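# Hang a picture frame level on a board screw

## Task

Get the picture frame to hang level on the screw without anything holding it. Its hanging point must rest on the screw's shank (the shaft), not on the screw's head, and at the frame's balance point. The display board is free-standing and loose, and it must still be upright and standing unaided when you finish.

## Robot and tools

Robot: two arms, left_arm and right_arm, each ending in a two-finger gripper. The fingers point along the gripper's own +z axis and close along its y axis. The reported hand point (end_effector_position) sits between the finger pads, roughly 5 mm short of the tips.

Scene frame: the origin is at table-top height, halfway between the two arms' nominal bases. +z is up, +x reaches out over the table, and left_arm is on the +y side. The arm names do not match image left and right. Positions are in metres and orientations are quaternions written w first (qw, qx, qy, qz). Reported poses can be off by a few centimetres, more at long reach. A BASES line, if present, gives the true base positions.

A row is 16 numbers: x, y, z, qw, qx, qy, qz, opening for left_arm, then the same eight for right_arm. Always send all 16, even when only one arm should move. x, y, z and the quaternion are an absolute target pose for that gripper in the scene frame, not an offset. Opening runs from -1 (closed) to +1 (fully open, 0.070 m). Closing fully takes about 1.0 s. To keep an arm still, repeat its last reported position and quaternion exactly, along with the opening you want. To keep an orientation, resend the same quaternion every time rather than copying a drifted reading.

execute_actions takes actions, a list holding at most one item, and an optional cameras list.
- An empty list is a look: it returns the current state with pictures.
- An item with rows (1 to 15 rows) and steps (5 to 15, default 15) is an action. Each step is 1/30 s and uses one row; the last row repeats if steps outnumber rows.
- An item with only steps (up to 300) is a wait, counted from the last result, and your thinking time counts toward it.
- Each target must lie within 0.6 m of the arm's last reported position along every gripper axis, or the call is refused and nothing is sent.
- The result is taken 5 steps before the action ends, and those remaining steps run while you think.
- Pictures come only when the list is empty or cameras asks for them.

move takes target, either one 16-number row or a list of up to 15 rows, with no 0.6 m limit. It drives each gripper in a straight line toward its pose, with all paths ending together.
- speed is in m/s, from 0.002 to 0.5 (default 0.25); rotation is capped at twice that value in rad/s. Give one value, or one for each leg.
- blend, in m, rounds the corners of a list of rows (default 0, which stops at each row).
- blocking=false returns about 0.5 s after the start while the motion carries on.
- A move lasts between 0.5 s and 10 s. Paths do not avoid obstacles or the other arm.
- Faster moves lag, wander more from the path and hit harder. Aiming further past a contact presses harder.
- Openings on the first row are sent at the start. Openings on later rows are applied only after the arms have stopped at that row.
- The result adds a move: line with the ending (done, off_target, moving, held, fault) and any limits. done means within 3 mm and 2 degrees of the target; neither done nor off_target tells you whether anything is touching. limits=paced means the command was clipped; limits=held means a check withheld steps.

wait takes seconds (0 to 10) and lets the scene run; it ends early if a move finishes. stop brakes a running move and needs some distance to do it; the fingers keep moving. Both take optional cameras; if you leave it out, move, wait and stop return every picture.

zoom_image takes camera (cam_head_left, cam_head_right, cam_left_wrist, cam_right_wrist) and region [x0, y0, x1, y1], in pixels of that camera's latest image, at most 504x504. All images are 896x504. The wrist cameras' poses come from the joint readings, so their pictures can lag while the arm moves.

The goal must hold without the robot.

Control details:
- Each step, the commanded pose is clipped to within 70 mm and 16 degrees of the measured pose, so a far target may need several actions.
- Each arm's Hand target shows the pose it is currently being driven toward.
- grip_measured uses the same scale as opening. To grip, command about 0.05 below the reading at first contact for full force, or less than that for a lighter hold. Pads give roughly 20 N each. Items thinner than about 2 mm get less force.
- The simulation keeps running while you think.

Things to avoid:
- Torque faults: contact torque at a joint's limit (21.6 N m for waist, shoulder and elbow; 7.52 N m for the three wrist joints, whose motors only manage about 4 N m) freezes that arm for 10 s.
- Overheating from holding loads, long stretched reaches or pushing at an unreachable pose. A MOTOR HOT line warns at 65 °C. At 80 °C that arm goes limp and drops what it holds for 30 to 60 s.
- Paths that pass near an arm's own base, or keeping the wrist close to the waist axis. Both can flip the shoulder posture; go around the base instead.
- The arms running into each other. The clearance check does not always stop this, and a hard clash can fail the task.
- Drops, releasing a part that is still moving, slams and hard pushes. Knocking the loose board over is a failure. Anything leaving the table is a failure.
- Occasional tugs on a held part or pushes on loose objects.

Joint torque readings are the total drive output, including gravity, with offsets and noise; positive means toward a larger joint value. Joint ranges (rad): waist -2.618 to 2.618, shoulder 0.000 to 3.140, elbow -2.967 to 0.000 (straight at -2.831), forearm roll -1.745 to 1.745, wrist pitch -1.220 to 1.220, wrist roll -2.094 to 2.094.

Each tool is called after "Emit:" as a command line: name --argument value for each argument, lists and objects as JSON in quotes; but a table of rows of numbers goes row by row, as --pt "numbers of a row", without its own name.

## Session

Emit:
execute_actions --actions '[]' --cameras '["all"]'

Scene clock: 0.00 s of 4500.00 s.
left_arm: end_effector_position=(+0.4202, +0.3387, +0.3327) grip_measured=+0.98 end_effector_quat_wxyz=(+0.569, -0.093, +0.773, -0.263) | right_arm: end_effector_position=(+0.0592, +0.1070, +0.2848) grip_measured=+0.98 end_effector_quat_wxyz=(-0.315, +0.854, -0.247, -0.332)
Joint positions: left_arm=[0.682 1.54 -1.063 -1.578 0.957 1.346 0.069] | right_arm=[1.098 1.584 -1.251 0.984 0.989 -1.935 0.069]
Joint torques (N m): no reading
Motor temperatures (°C): left_arm=[30 31 32 32 35 29] | right_arm=[29 30 33 34 38 31]
Hand target: left_arm +0.4202, +0.3387, +0.3327; +0.569, -0.093, +0.773, -0.263 | right_arm +0.0592, +0.1070, +0.2848; -0.315, +0.854, -0.247, -0.332
camera_calibration:
cam_left_wrist: T_world_to_cam=[[-0.138706, -0.855818, 0.498333, 0.185907], [-0.798703, -0.200837, -0.56722, 0.592892], [0.585521, -0.476697, -0.655687, 0.255288], [0, 0, 0, 1]] pos_world=[0.349855, 0.399872, 0.411046]
cam_right_wrist: T_world_to_cam=[[0.659874, 0.664269, 0.351161, -0.209506], [0.748517, -0.621891, -0.230161, 0.0814786], [0.0654945, 0.414727, -0.907586, 0.32858], [0, 0, 0, 1]] pos_world=[0.0557395, 0.0535684, 0.390538]

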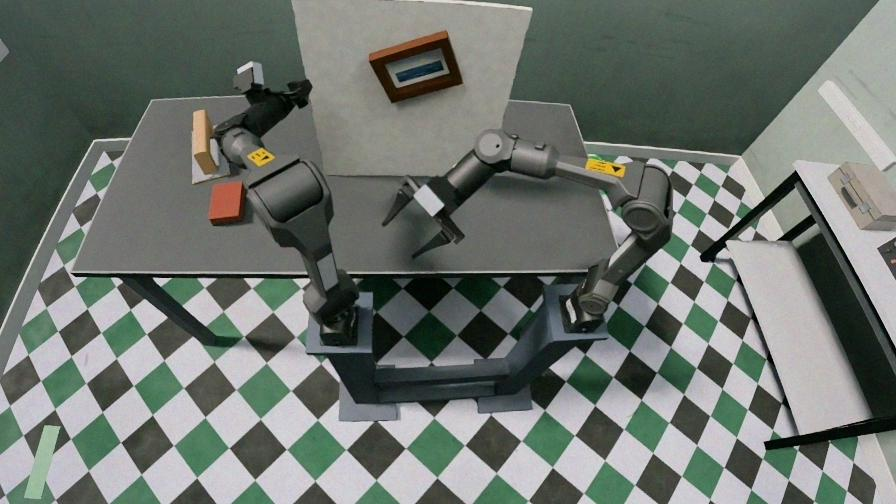

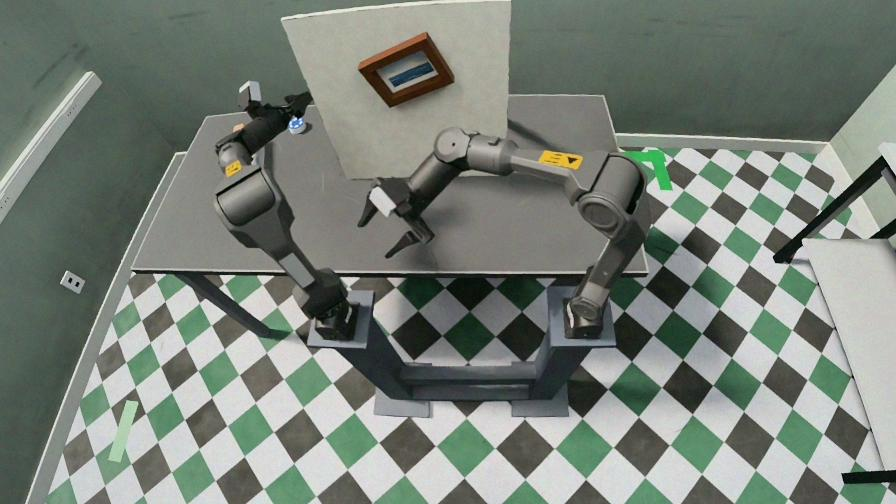

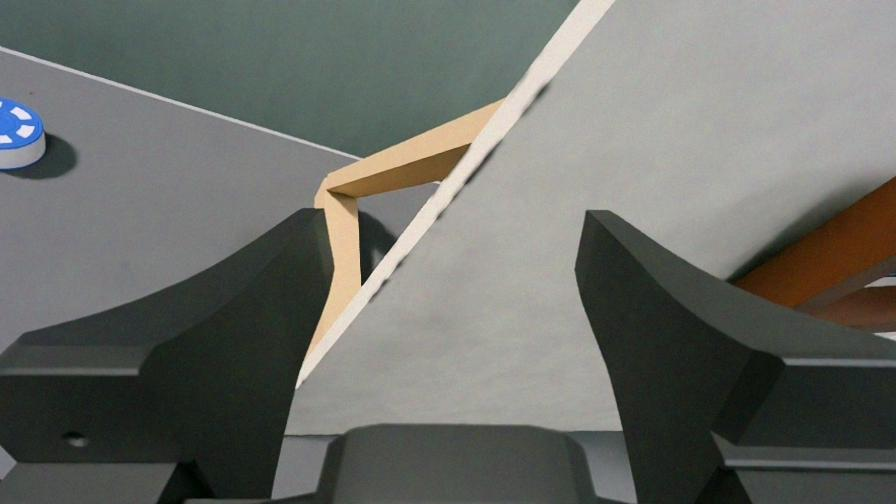

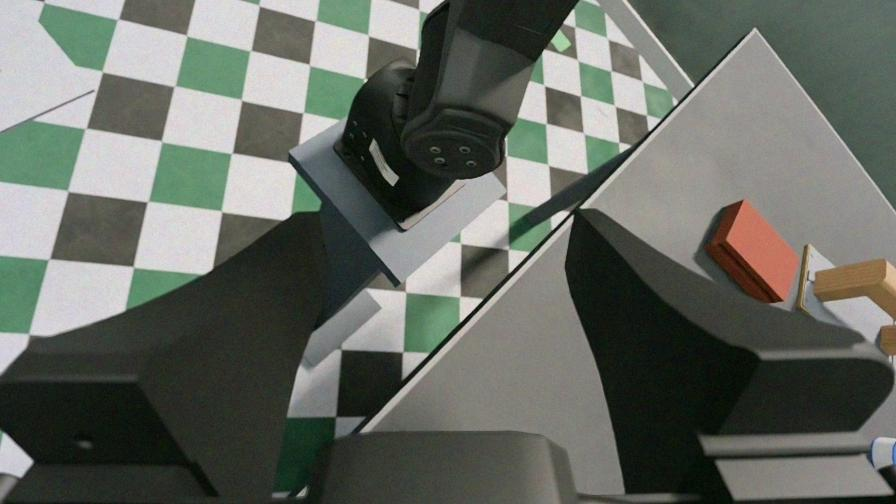

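Emit:
move --target '[0.36, 0.32, 0.493, 0.254, -0.414, 0.693, -0.532, 1, 0.366, 0.040, 0.340, -0.4153, 0.6569, -0.3363, 0.5319, 1]' --speed 0.45

Emit:
zoom_image --camera "cam_head_left" --region '[340, 10, 500, 130]'

Emit:
zoom_image --camera "cam_head_right" --region '[330, 10, 490, 130]'

Scene clock: 13.23 s of 4500.00 s.
left_arm: end_effector_position=(+0.3604, +0.3195, +0.4928) grip_measured=+0.98 end_effector_quat_wxyz=(+0.352, -0.461, +0.633, -0.513) | right_arm: end_effector_position=(+0.3660, +0.0401, +0.3396) grip_measured=+0.98 end_effector_quat_wxyz=(-0.413, +0.658, -0.339, +0.531)
Joint positions: left_arm=[0.797 1.371 -1.549 -1.216 1.223 -0.407 0.069] | right_arm=[1.17 1.772 -1.276 -1.739 0.975 -0.004 0.069]
Joint torques (N m): left_arm=[0.24 -4.4 -2.31 -0.85 -0.42 0.09] | right_arm=[0.43 -8.19 -3.87 -0.82 0.19 -0.04]
Motor temperatures (°C): left_arm=[30 31 32 32 35 29] | right_arm=[29 30 33 34 38 31]
Hand target: left_arm +0.3603, +0.3197, +0.4928; +0.353, -0.461, +0.633, -0.513 | right_arm +0.3660, +0.0401, +0.3401; -0.413, +0.658, -0.338, +0.531
Off the commanded pose: left_arm 0.001 m, 14 deg | right_arm 0.000 m, 0 deg.
joint sent to its limit (left arm) — joint 5 (wrist pitch), upper limit.
joint sent to its limit (right arm) — joint 4 (forearm roll), lower limit.
Kept back: nothing.
move: off_target (left_arm)
camera_calibration:
cam_left_wrist: T_world_to_cam=[[0.239699, -0.0678708, 0.968472, -0.538436], [-0.784516, -0.601181, 0.152039, 0.400458], [0.571908, -0.796226, -0.197348, 0.267302], [0, 0, 0, 1]] pos_world=[0.290356, 0.417036, 0.513327]
cam_right_wrist: T_world_to_cam=[[0.00621533, 0.393784, 0.919182, -0.329603], [-0.433181, -0.827417, 0.3574, 0.0640872], [0.901285, -0.400394, 0.165437, -0.251639], [0, 0, 0, 1]] pos_world=[0.256608, 0.0820646, 0.321691]

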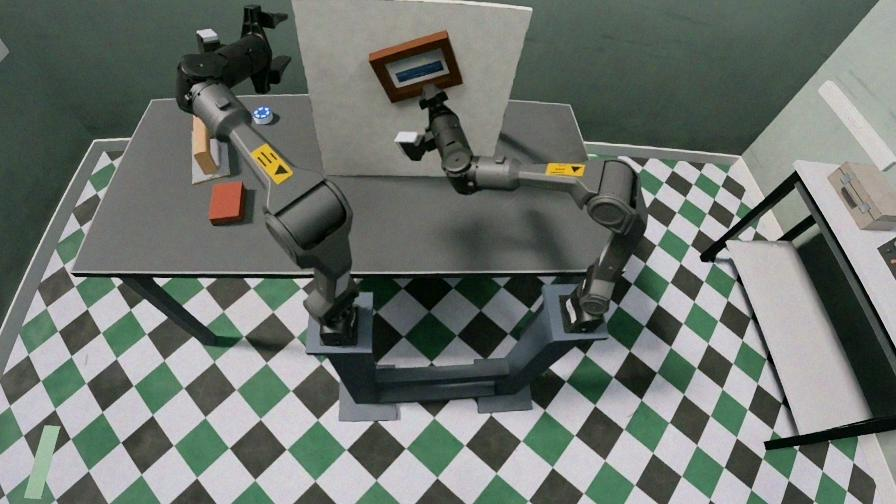

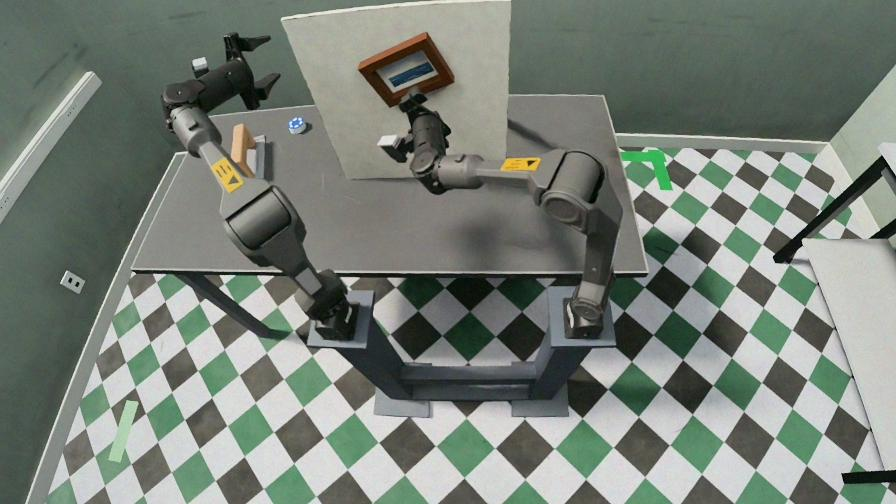

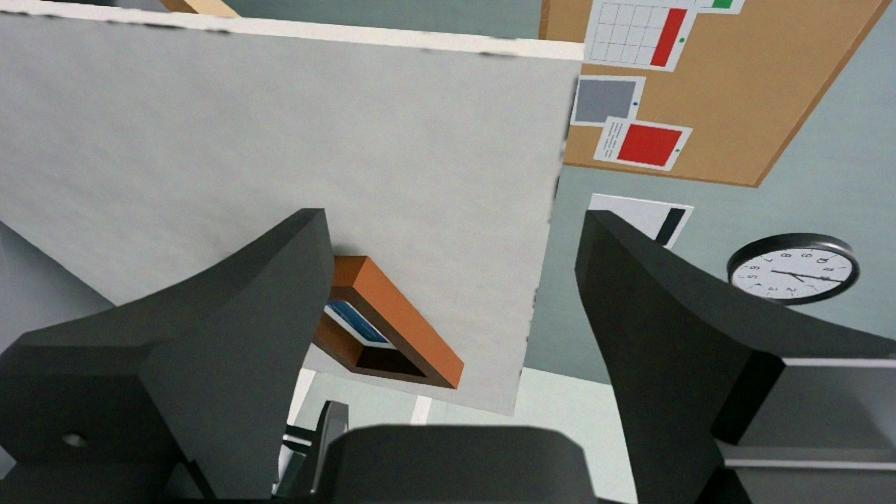

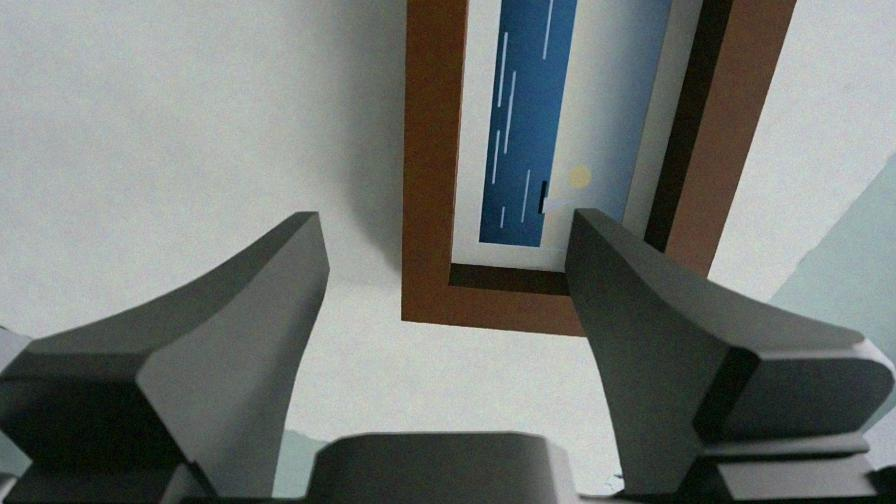

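Scaled by 3.150 from the camera's 896x504 image, which has a finer 1280x720 frame.

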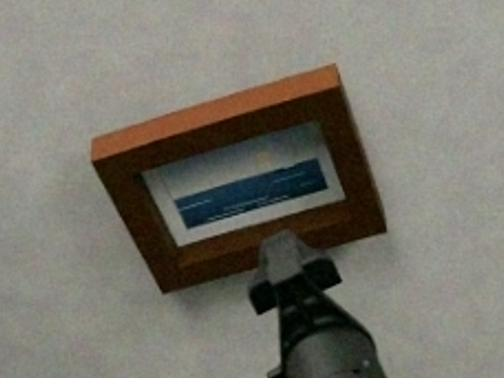

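Scaled by 3.150 from the camera's 896x504 image, which has a finer 1280x720 frame.

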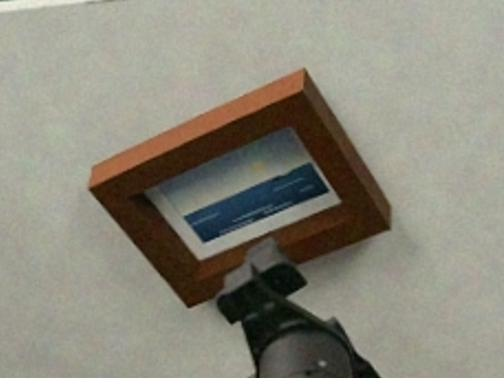

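Emit:
move --target '[0.3604, 0.3195, 0.4928, 0.352, -0.461, 0.633, -0.513, 1, 0.391, 0.044, 0.330, -0.4318, 0.6461, -0.3496, 0.5233, 1]' --speed 0.25 --cameras '["cam_right_wrist"]'

Scene clock: 16.53 s of 4500.00 s.
left_arm: end_effector_position=(+0.3604, +0.3195, +0.4928) grip_measured=+0.98 end_effector_quat_wxyz=(+0.352, -0.461, +0.633, -0.513) | right_arm: end_effector_position=(+0.3910, +0.0440, +0.3301) grip_measured=+0.98 end_effector_quat_wxyz=(-0.418, +0.654, -0.361, +0.517)
Joint positions: left_arm=[0.797 1.371 -1.549 -1.216 1.223 -0.407 0.069] | right_arm=[1.113 1.834 -1.341 -1.739 0.924 0.036 0.069]
Joint torques (N m): left_arm=[-0.73 -3.49 -2.36 -0.62 -0.19 -0.12] | right_arm=[0.72 -8.02 -4.29 -0.77 0.29 0.23]
Motor temperatures (°C): left_arm=[30 31 32 32 35 29] | right_arm=[29 30 33 34 38 31]
Hand target: left_arm +0.3604, +0.3195, +0.4928; +0.352, -0.461, +0.633, -0.513 | right_arm +0.3909, +0.0441, +0.3302; -0.418, +0.654, -0.361, +0.518
Off the commanded pose: left_arm 0.000 m, 0 deg | right_arm 0.000 m, 2 deg.
joint read past its limit (right arm) — joint 4 (forearm roll), lower limit.
joint sent to its limit (left arm) — joint 5 (wrist pitch), upper limit.
joint sent to its limit (right arm) — joint 4 (forearm roll), lower limit.
Kept back: nothing.
move: done
camera_calibration:
cam_right_wrist: T_world_to_cam=[[0.0373021, 0.352859, 0.934933, -0.338067], [-0.437082, -0.835585, 0.332802, 0.0915592], [0.898648, -0.421056, 0.123059, -0.255115], [0, 0, 0, 1]] pos_world=[0.281888, 0.0883775, 0.316993]
Images, in order (width x height): cam_right_wrist 896x504.

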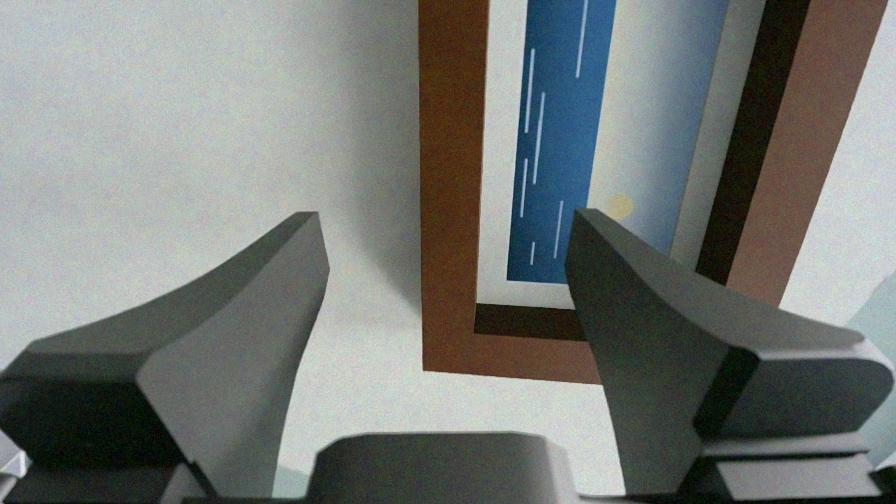

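Emit:
move --pt "0.3604 0.3195 0.4928 0.352 -0.461 0.633 -0.513 1 0.424 0.0495 0.328 -0.418 0.654 -0.361 0.517 1" --pt "0.3604 0.3195 0.4928 0.352 -0.461 0.633 -0.513 1 0.424 0.0495 0.328 -0.418 0.654 -0.361 0.517 -0.6" --pt "0.3604 0.3195 0.4928 0.352 -0.461 0.633 -0.513 1 0.424 0.0495 0.337 -0.418 0.654 -0.361 0.517 -0.6" --speed '[0.12, 0.1, 0.1]' --cameras '["cam_head_left", "cam_right_wrist"]'

Scene clock: 22.20 s of 4500.00 s.
left_arm: end_effector_position=(+0.3604, +0.3195, +0.4928) grip_measured=+0.98 end_effector_quat_wxyz=(+0.352, -0.461, +0.633, -0.513) | right_arm: end_effector_position=(+0.4239, +0.0497, +0.3367) grip_measured=-0.44 end_effector_quat_wxyz=(-0.418, +0.654, -0.361, +0.517)
Joint positions: left_arm=[0.797 1.371 -1.549 -1.216 1.223 -0.407 0.069] | right_arm=[1.041 1.899 -1.467 -1.724 0.847 -0.029 0.02]
Joint torques (N m): left_arm=[-0.69 -3.71 -3.33 -0.69 0.06 -0.12] | right_arm=[-0.78 -10.52 -5.34 -1.1 0.32 0.24]
Motor temperatures (°C): left_arm=[30 31 32 32 35 29] | right_arm=[29 31 33 34 38 31]
Hand target: left_arm +0.3604, +0.3195, +0.4928; +0.352, -0.461, +0.633, -0.513 | right_arm +0.4240, +0.0495, +0.3370; -0.418, +0.654, -0.361, +0.517
Off the commanded pose: left_arm 0.000 m, 0 deg | right_arm 0.000 m, 0 deg.
joint sent to its limit (left arm) — joint 5 (wrist pitch), upper limit.
Kept back: nothing.
move: done
camera_calibration:
cam_right_wrist: T_world_to_cam=[[0.038344, 0.353722, 0.934564, -0.34783], [-0.435856, -0.835677, 0.334176, 0.107475], [0.899199, -0.420149, 0.122129, -0.283019], [0, 0, 0, 1]] pos_world=[0.314671, 0.0939395, 0.323719]
Images, in order (width x height): cam_head_left 896x504, cam_right_wrist 896x504.

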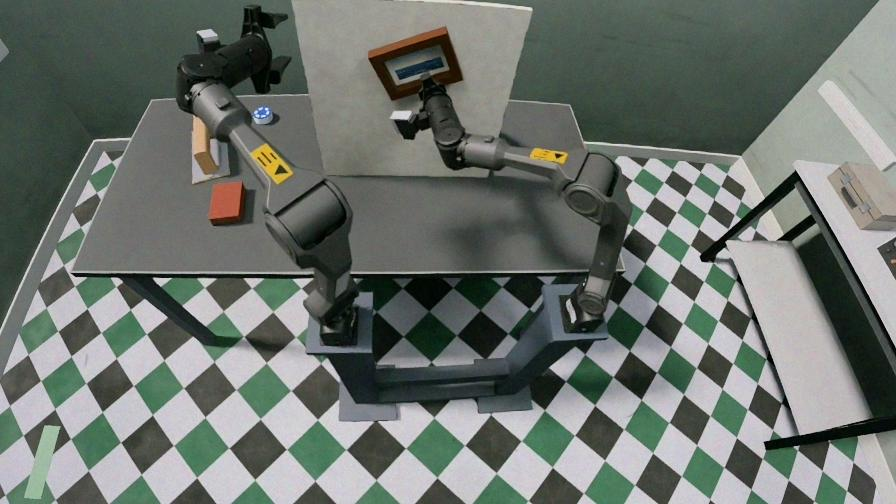

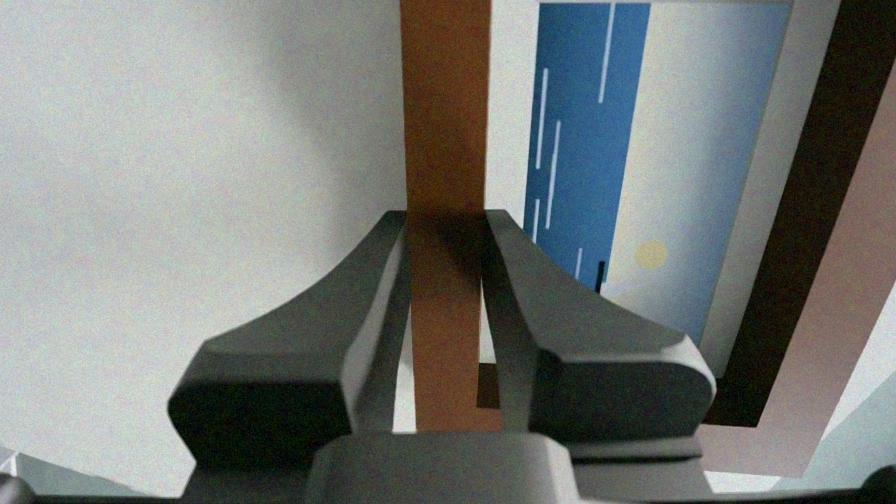

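Emit:
move --pt "0.3604 0.3195 0.4928 0.352 -0.461 0.633 -0.513 1 0.424 0.0702 0.3373 -0.5400 0.5575 -0.4568 0.4346 -0.6" --pt "0.3604 0.3195 0.4928 0.352 -0.461 0.633 -0.513 1 0.4255 0.0702 0.3373 -0.5360 0.5613 -0.4615 0.4297 -0.6" --speed '[0.2, 0.1]' --blend '[0.003, 0]' --cameras '["cam_head_left", "cam_head_right", "cam_left_wrist", "cam_right_wrist"]'

Emit:
zoom_image --camera "cam_head_left" --region '[340, 0, 500, 120]'

Emit:
zoom_image --camera "cam_head_right" --region '[330, 0, 490, 120]'

Scene clock: 24.47 s of 4500.00 s.
left_arm: end_effector_position=(+0.3604, +0.3195, +0.4928) grip_measured=+0.98 end_effector_quat_wxyz=(+0.352, -0.461, +0.633, -0.513) | right_arm: end_effector_position=(+0.4248, +0.0710, +0.3373) grip_measured=-0.42 end_effector_quat_wxyz=(-0.522, +0.567, -0.474, +0.426)
Joint positions: left_arm=[0.797 1.371 -1.549 -1.216 1.223 -0.407 0.069] | right_arm=[1.063 1.959 -1.54 -1.739 0.861 0.371 0.02]
Joint torques (N m): left_arm=[-0.63 -3.63 -3.22 -0.72 0.08 -0.09] | right_arm=[-5.37 -10.08 -5.36 -1.26 0.3 0.16]
Motor temperatures (°C): left_arm=[30 31 32 32 35 29] | right_arm=[29 31 33 34 38 31]
Hand target: left_arm +0.3604, +0.3195, +0.4928; +0.352, -0.461, +0.633, -0.513 | right_arm +0.4255, +0.0703, +0.3375; -0.522, +0.567, -0.474, +0.426
Off the commanded pose: left_arm 0.000 m, 0 deg | right_arm 0.001 m, 2 deg.
joint sent to its limit (left arm) — joint 5 (wrist pitch), upper limit.
joint sent to its limit (right arm) — joint 4 (forearm roll), lower limit.
Kept back: nothing.
move: done
camera_calibration:
cam_left_wrist: T_world_to_cam=[[0.239699, -0.0678708, 0.968472, -0.538436], [-0.784516, -0.601181, 0.152039, 0.400458], [0.571908, -0.796226, -0.197348, 0.267302], [0, 0, 0, 1]] pos_world=[0.290356, 0.417036, 0.513327]
cam_right_wrist: T_world_to_cam=[[0.0901161, -0.0341276, 0.995346, -0.370906], [-0.451241, -0.892343, 0.0102583, 0.245258], [0.88784, -0.450066, -0.0958142, -0.194529], [0, 0, 0, 1]] pos_world=[0.316806, 0.118645, 0.348025]

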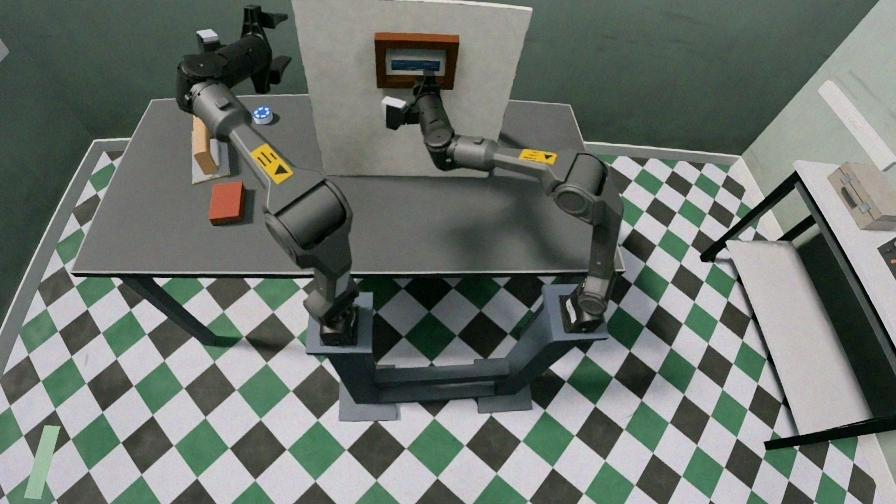

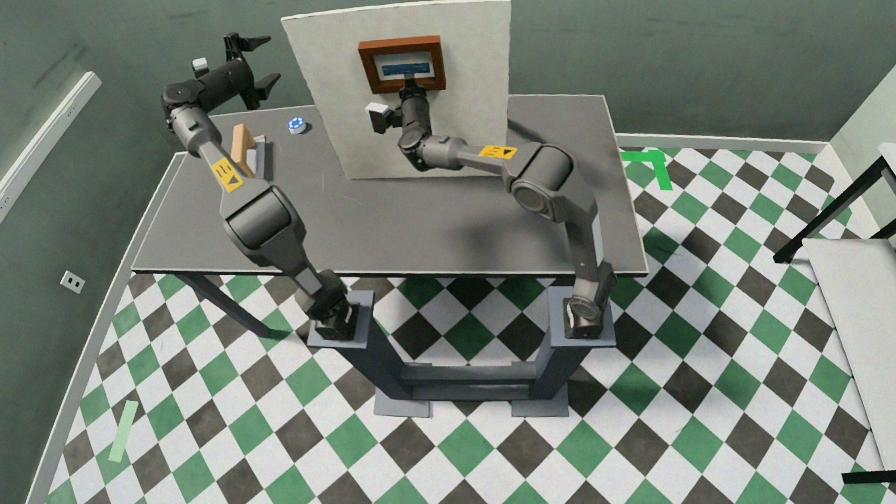

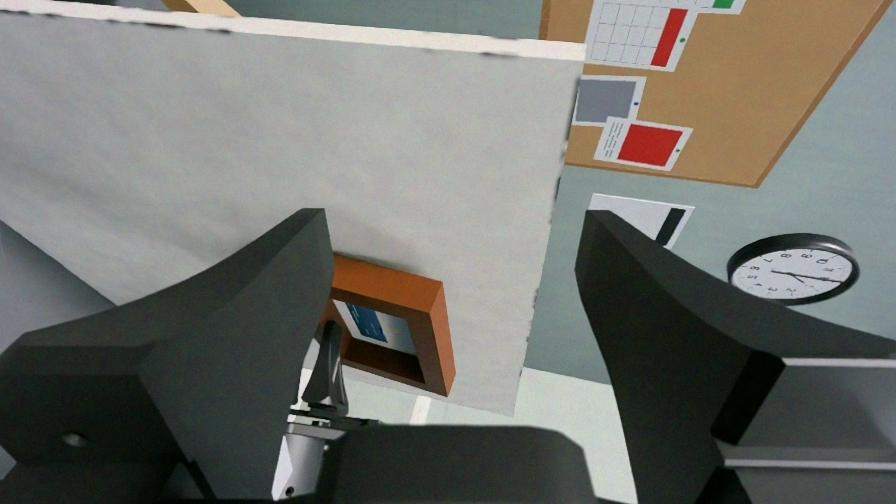

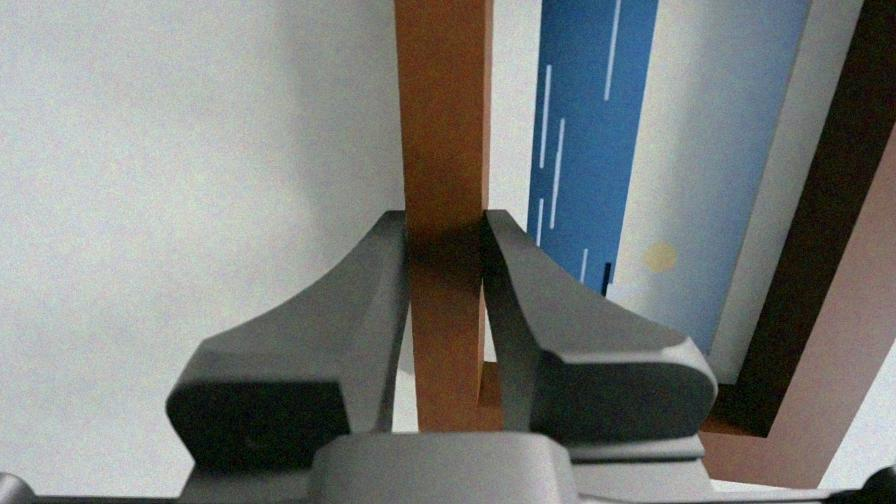

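Scaled by 3.150 from the camera's 896x504 image, which has a finer 1280x720 frame.

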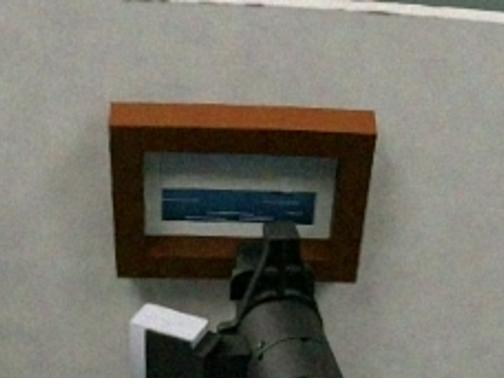

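Scaled by 3.150 from the camera's 896x504 image, which has a finer 1280x720 frame.

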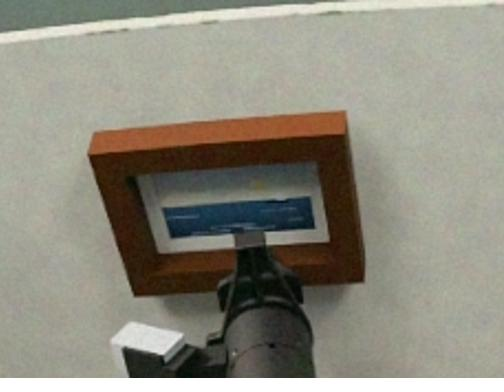

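Emit:
move --target '[0.3604, 0.3195, 0.4928, 0.352, -0.461, 0.633, -0.513, 1, 0.4248, 0.0705, 0.328, -0.522, 0.567, -0.474, 0.426, -0.6]' --speed 0.05 --cameras '["cam_head_left", "cam_head_right", "cam_left_wrist", "cam_right_wrist"]'

Emit:
zoom_image --camera "cam_head_left" --region '[340, 0, 500, 120]'

Emit:
zoom_image --camera "cam_head_right" --region '[330, 0, 490, 120]'

Emit:
zoom_image --camera "cam_left_wrist" --region '[300, 210, 540, 420]'

Scene clock: 26.77 s of 4500.00 s.
left_arm: end_effector_position=(+0.3604, +0.3195, +0.4928) grip_measured=+0.98 end_effector_quat_wxyz=(+0.352, -0.461, +0.633, -0.513) | right_arm: end_effector_position=(+0.4254, +0.0700, +0.3282) grip_measured=-0.42 end_effector_quat_wxyz=(-0.517, +0.568, -0.478, +0.426)
Joint positions: left_arm=[0.797 1.371 -1.549 -1.216 1.223 -0.407 0.069] | right_arm=[1.063 1.968 -1.528 -1.74 0.867 0.388 0.02]
Joint torques (N m): left_arm=[-0.71 -3.57 -3.14 -0.71 0.07 -0.11] | right_arm=[-2.99 -7.42 -4.19 -0.95 0.37 0.28]
Motor temperatures (°C): left_arm=[30 31 32 32 35 29] | right_arm=[29 31 33 34 38 31]
Hand target: left_arm +0.3604, +0.3195, +0.4928; +0.352, -0.461, +0.633, -0.513 | right_arm +0.4248, +0.0706, +0.3281; -0.517, +0.569, -0.478, +0.425
Off the commanded pose: left_arm 0.000 m, 0 deg | right_arm 0.001 m, 1 deg.
joint read past its limit (right arm) — joint 4 (forearm roll), lower limit.
joint sent to its limit (left arm) — joint 5 (wrist pitch), upper limit.
joint sent to its limit (right arm) — joint 4 (forearm roll), lower limit.
Kept back: nothing.
move: done
camera_calibration:
cam_left_wrist: T_world_to_cam=[[0.239699, -0.0678708, 0.968472, -0.538436], [-0.784516, -0.601181, 0.152039, 0.400458], [0.571908, -0.796226, -0.197348, 0.267302], [0, 0, 0, 1]] pos_world=[0.290356, 0.417036, 0.513327]
cam_right_wrist: T_world_to_cam=[[0.100569, -0.0319481, 0.994417, -0.366269], [-0.457853, -0.888851, 0.017748, 0.244884], [0.883321, -0.457081, -0.104019, -0.191219], [0, 0, 0, 1]] pos_world=[0.317865, 0.118561, 0.339988]

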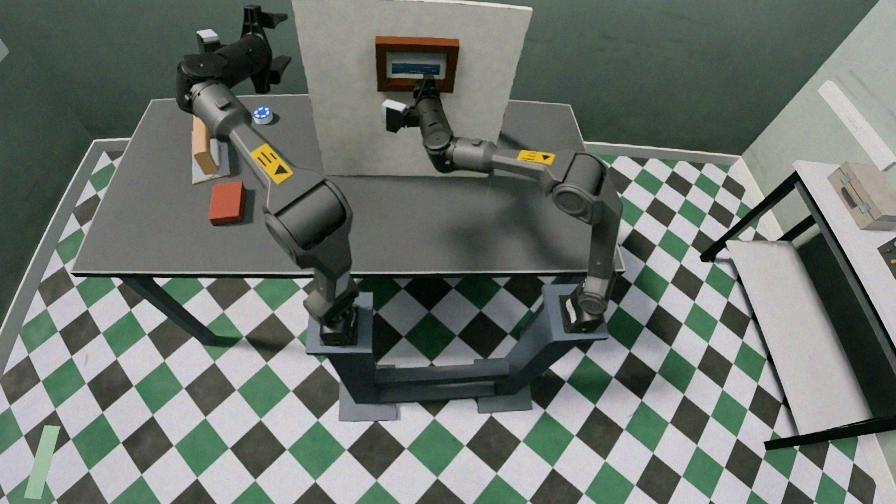

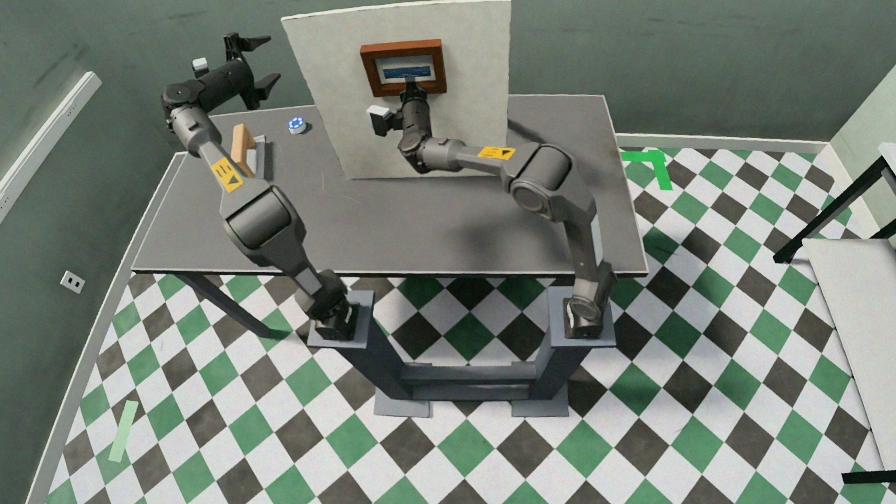

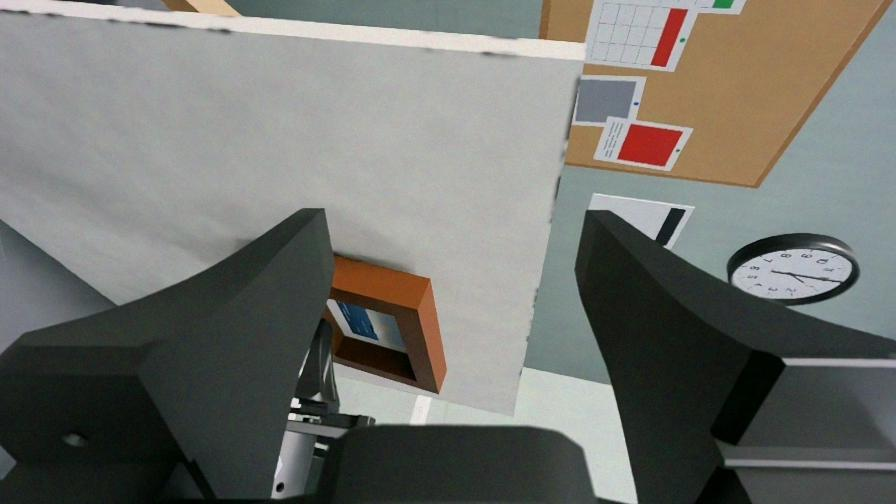

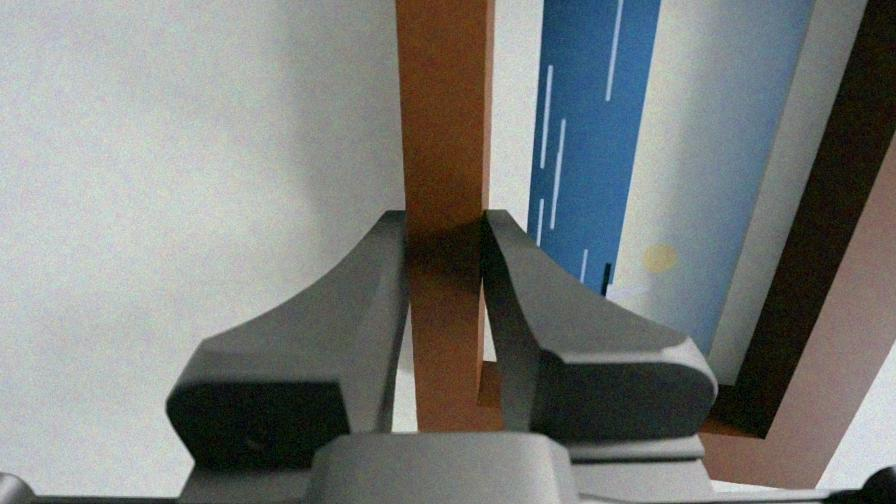

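Scaled by 3.150 from the camera's 896x504 image, which has a finer 1280x720 frame.

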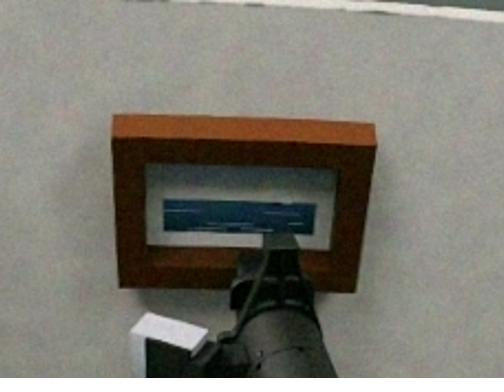

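Scaled by 3.150 from the camera's 896x504 image, which has a finer 1280x720 frame.

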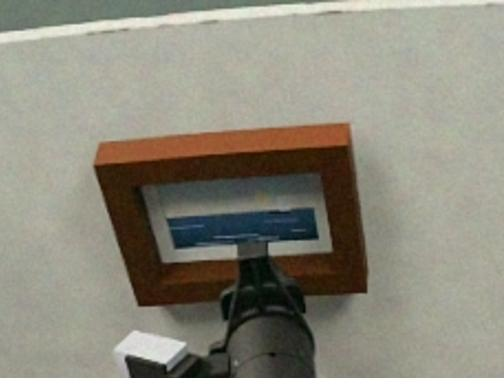

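Scaled by 2.100 from the camera's 896x504 image, which has a finer 1280x720 frame.

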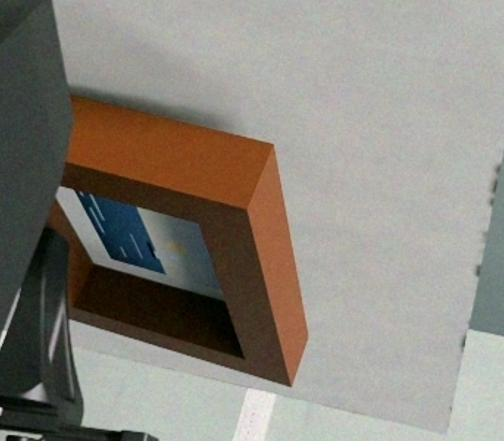

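Emit:
move --pt "0.3604 0.3195 0.4928 0.352 -0.461 0.633 -0.513 1 0.4238 0.0702 0.3282 -0.517 0.568 -0.478 0.426 -0.6" --pt "0.3604 0.3195 0.4928 0.352 -0.461 0.633 -0.513 1 0.4238 0.0702 0.3282 -0.517 0.568 -0.478 0.426 -0.15" --speed 0.1 --cameras '["cam_head_left", "cam_head_right", "cam_left_wrist", "cam_right_wrist"]'

Emit:
zoom_image --camera "cam_head_left" --region '[340, 0, 500, 120]'

Emit:
zoom_image --camera "cam_head_right" --region '[330, 0, 490, 120]'

Emit:
zoom_image --camera "cam_left_wrist" --region '[300, 210, 540, 420]'

Scene clock: 29.07 s of 4500.00 s.
left_arm: end_effector_position=(+0.3604, +0.3195, +0.4928) grip_measured=+0.98 end_effector_quat_wxyz=(+0.352, -0.461, +0.633, -0.513) | right_arm: end_effector_position=(+0.4239, +0.0700, +0.3280) grip_measured=-0.15 end_effector_quat_wxyz=(-0.517, +0.568, -0.478, +0.426)
Joint positions: left_arm=[0.797 1.371 -1.549 -1.216 1.223 -0.407 0.069] | right_arm=[1.067 1.966 -1.524 -1.74 0.872 0.389 0.03]
Joint torques (N m): left_arm=[-0.6 -3.7 -3.22 -0.78 0.09 -0.09] | right_arm=[-0.29 -10.17 -5.43 -1.25 0.39 0.37]
Motor temperatures (°C): left_arm=[30 31 32 32 35 29] | right_arm=[29 31 33 34 38 31]
Hand target: left_arm +0.3604, +0.3195, +0.4928; +0.352, -0.461, +0.633, -0.513 | right_arm +0.4238, +0.0702, +0.3282; -0.517, +0.568, -0.478, +0.426
Off the commanded pose: left_arm 0.000 m, 0 deg | right_arm 0.000 m, 0 deg.
joint sent to its limit (left arm) — joint 5 (wrist pitch), upper limit.
joint sent to its limit (right arm) — joint 4 (forearm roll), lower limit.
Kept back: nothing.
move: done
camera_calibration:
cam_left_wrist: T_world_to_cam=[[0.239699, -0.0678708, 0.968472, -0.538436], [-0.784516, -0.601181, 0.152039, 0.400458], [0.571908, -0.796226, -0.197348, 0.267302], [0, 0, 0, 1]] pos_world=[0.290356, 0.417036, 0.513327]
cam_right_wrist: T_world_to_cam=[[0.099941, -0.0308462, 0.994515, -0.365752], [-0.458742, -0.888376, 0.0185458, 0.244271], [0.882931, -0.458079, -0.102936, -0.190045], [0, 0, 0, 1]] pos_world=[0.316407, 0.118667, 0.339653]

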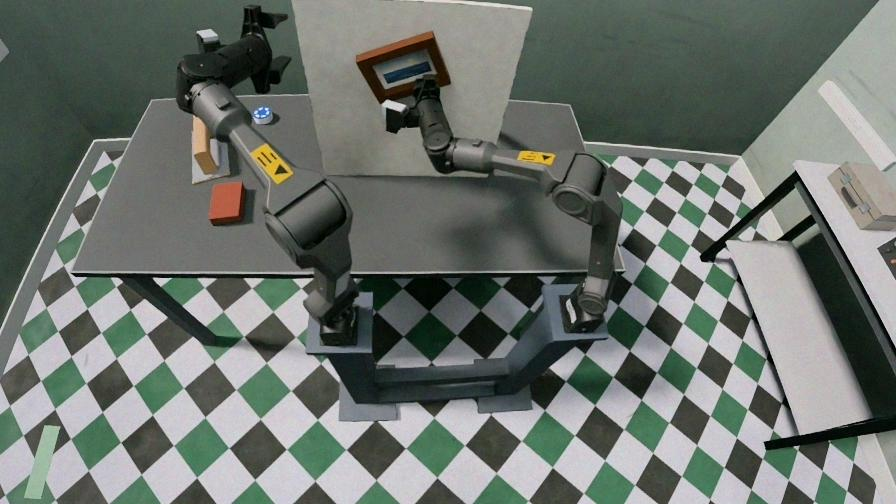

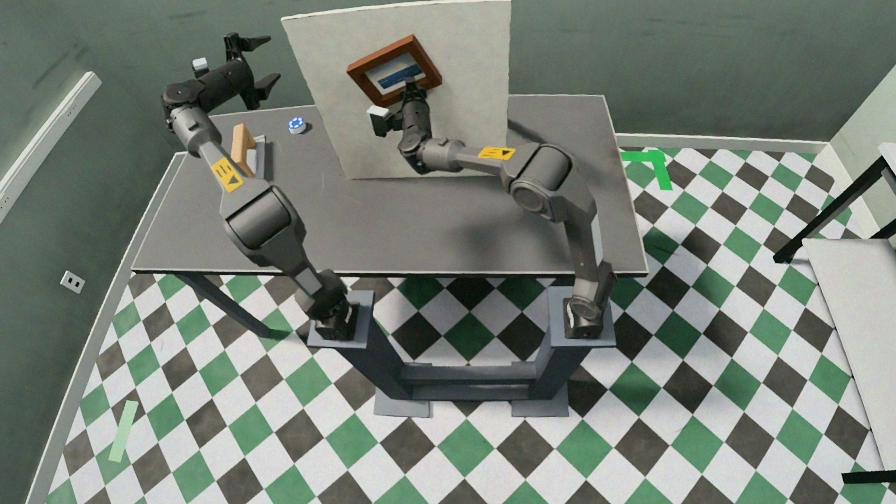

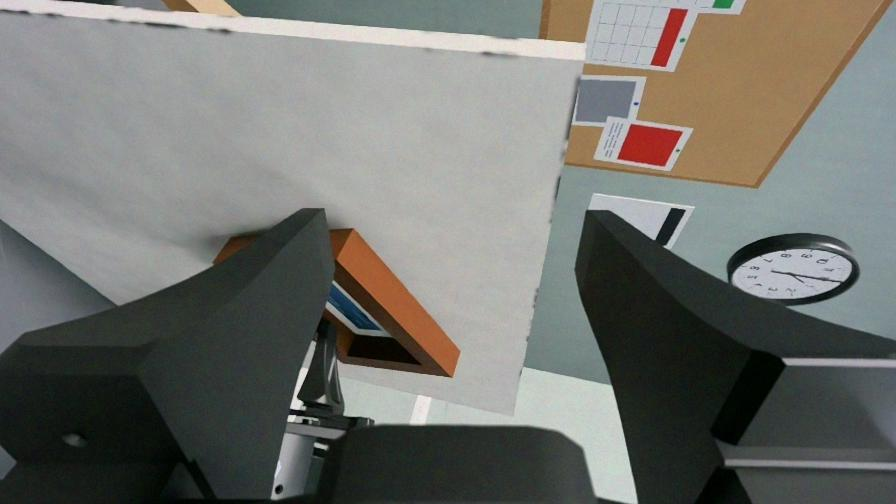

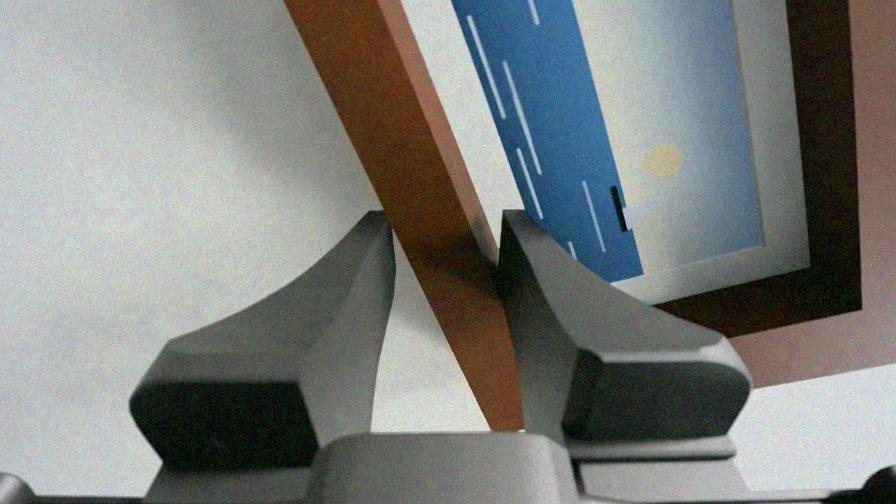

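Scaled by 3.150 from the camera's 896x504 image, which has a finer 1280x720 frame.

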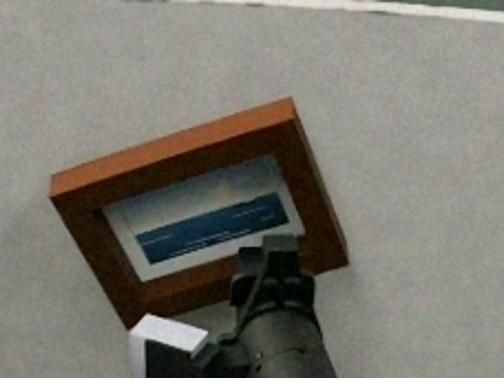

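Scaled by 3.150 from the camera's 896x504 image, which has a finer 1280x720 frame.

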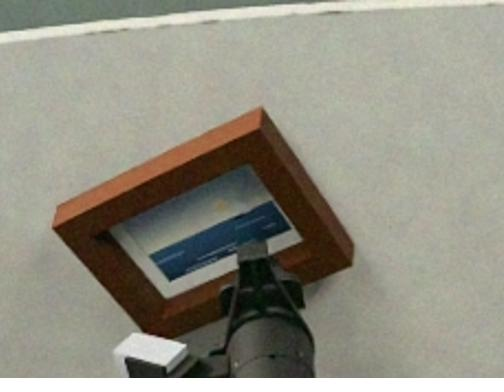

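Scaled by 2.100 from the camera's 896x504 image, which has a finer 1280x720 frame.

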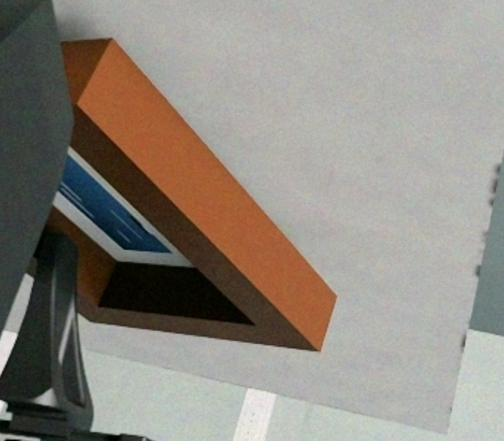

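Emit:
zoom_image --camera "cam_head_left" --region '[350, 25, 460, 110]'

Emit:
zoom_image --camera "cam_head_right" --region '[340, 25, 450, 110]'

Emit:
zoom_image --camera "cam_left_wrist" --region '[330, 220, 470, 390]'

Scaled by 4.582 from the camera's 896x504 image, which has a finer 1280x720 frame.

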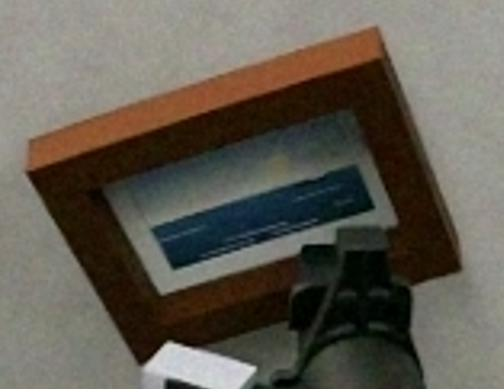

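Scaled by 4.582 from the camera's 896x504 image, which has a finer 1280x720 frame.

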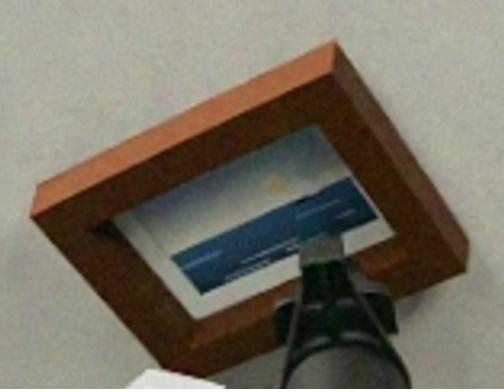

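Scaled by 2.965 from the camera's 896x504 image, which has a finer 1280x720 frame.

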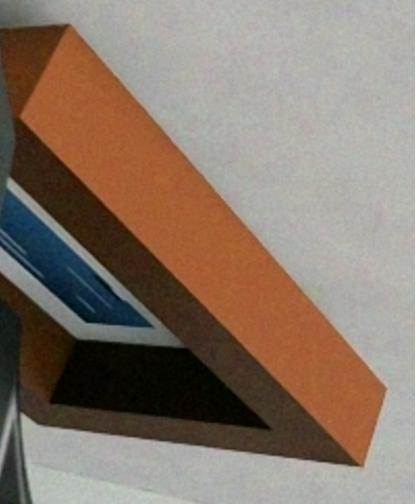

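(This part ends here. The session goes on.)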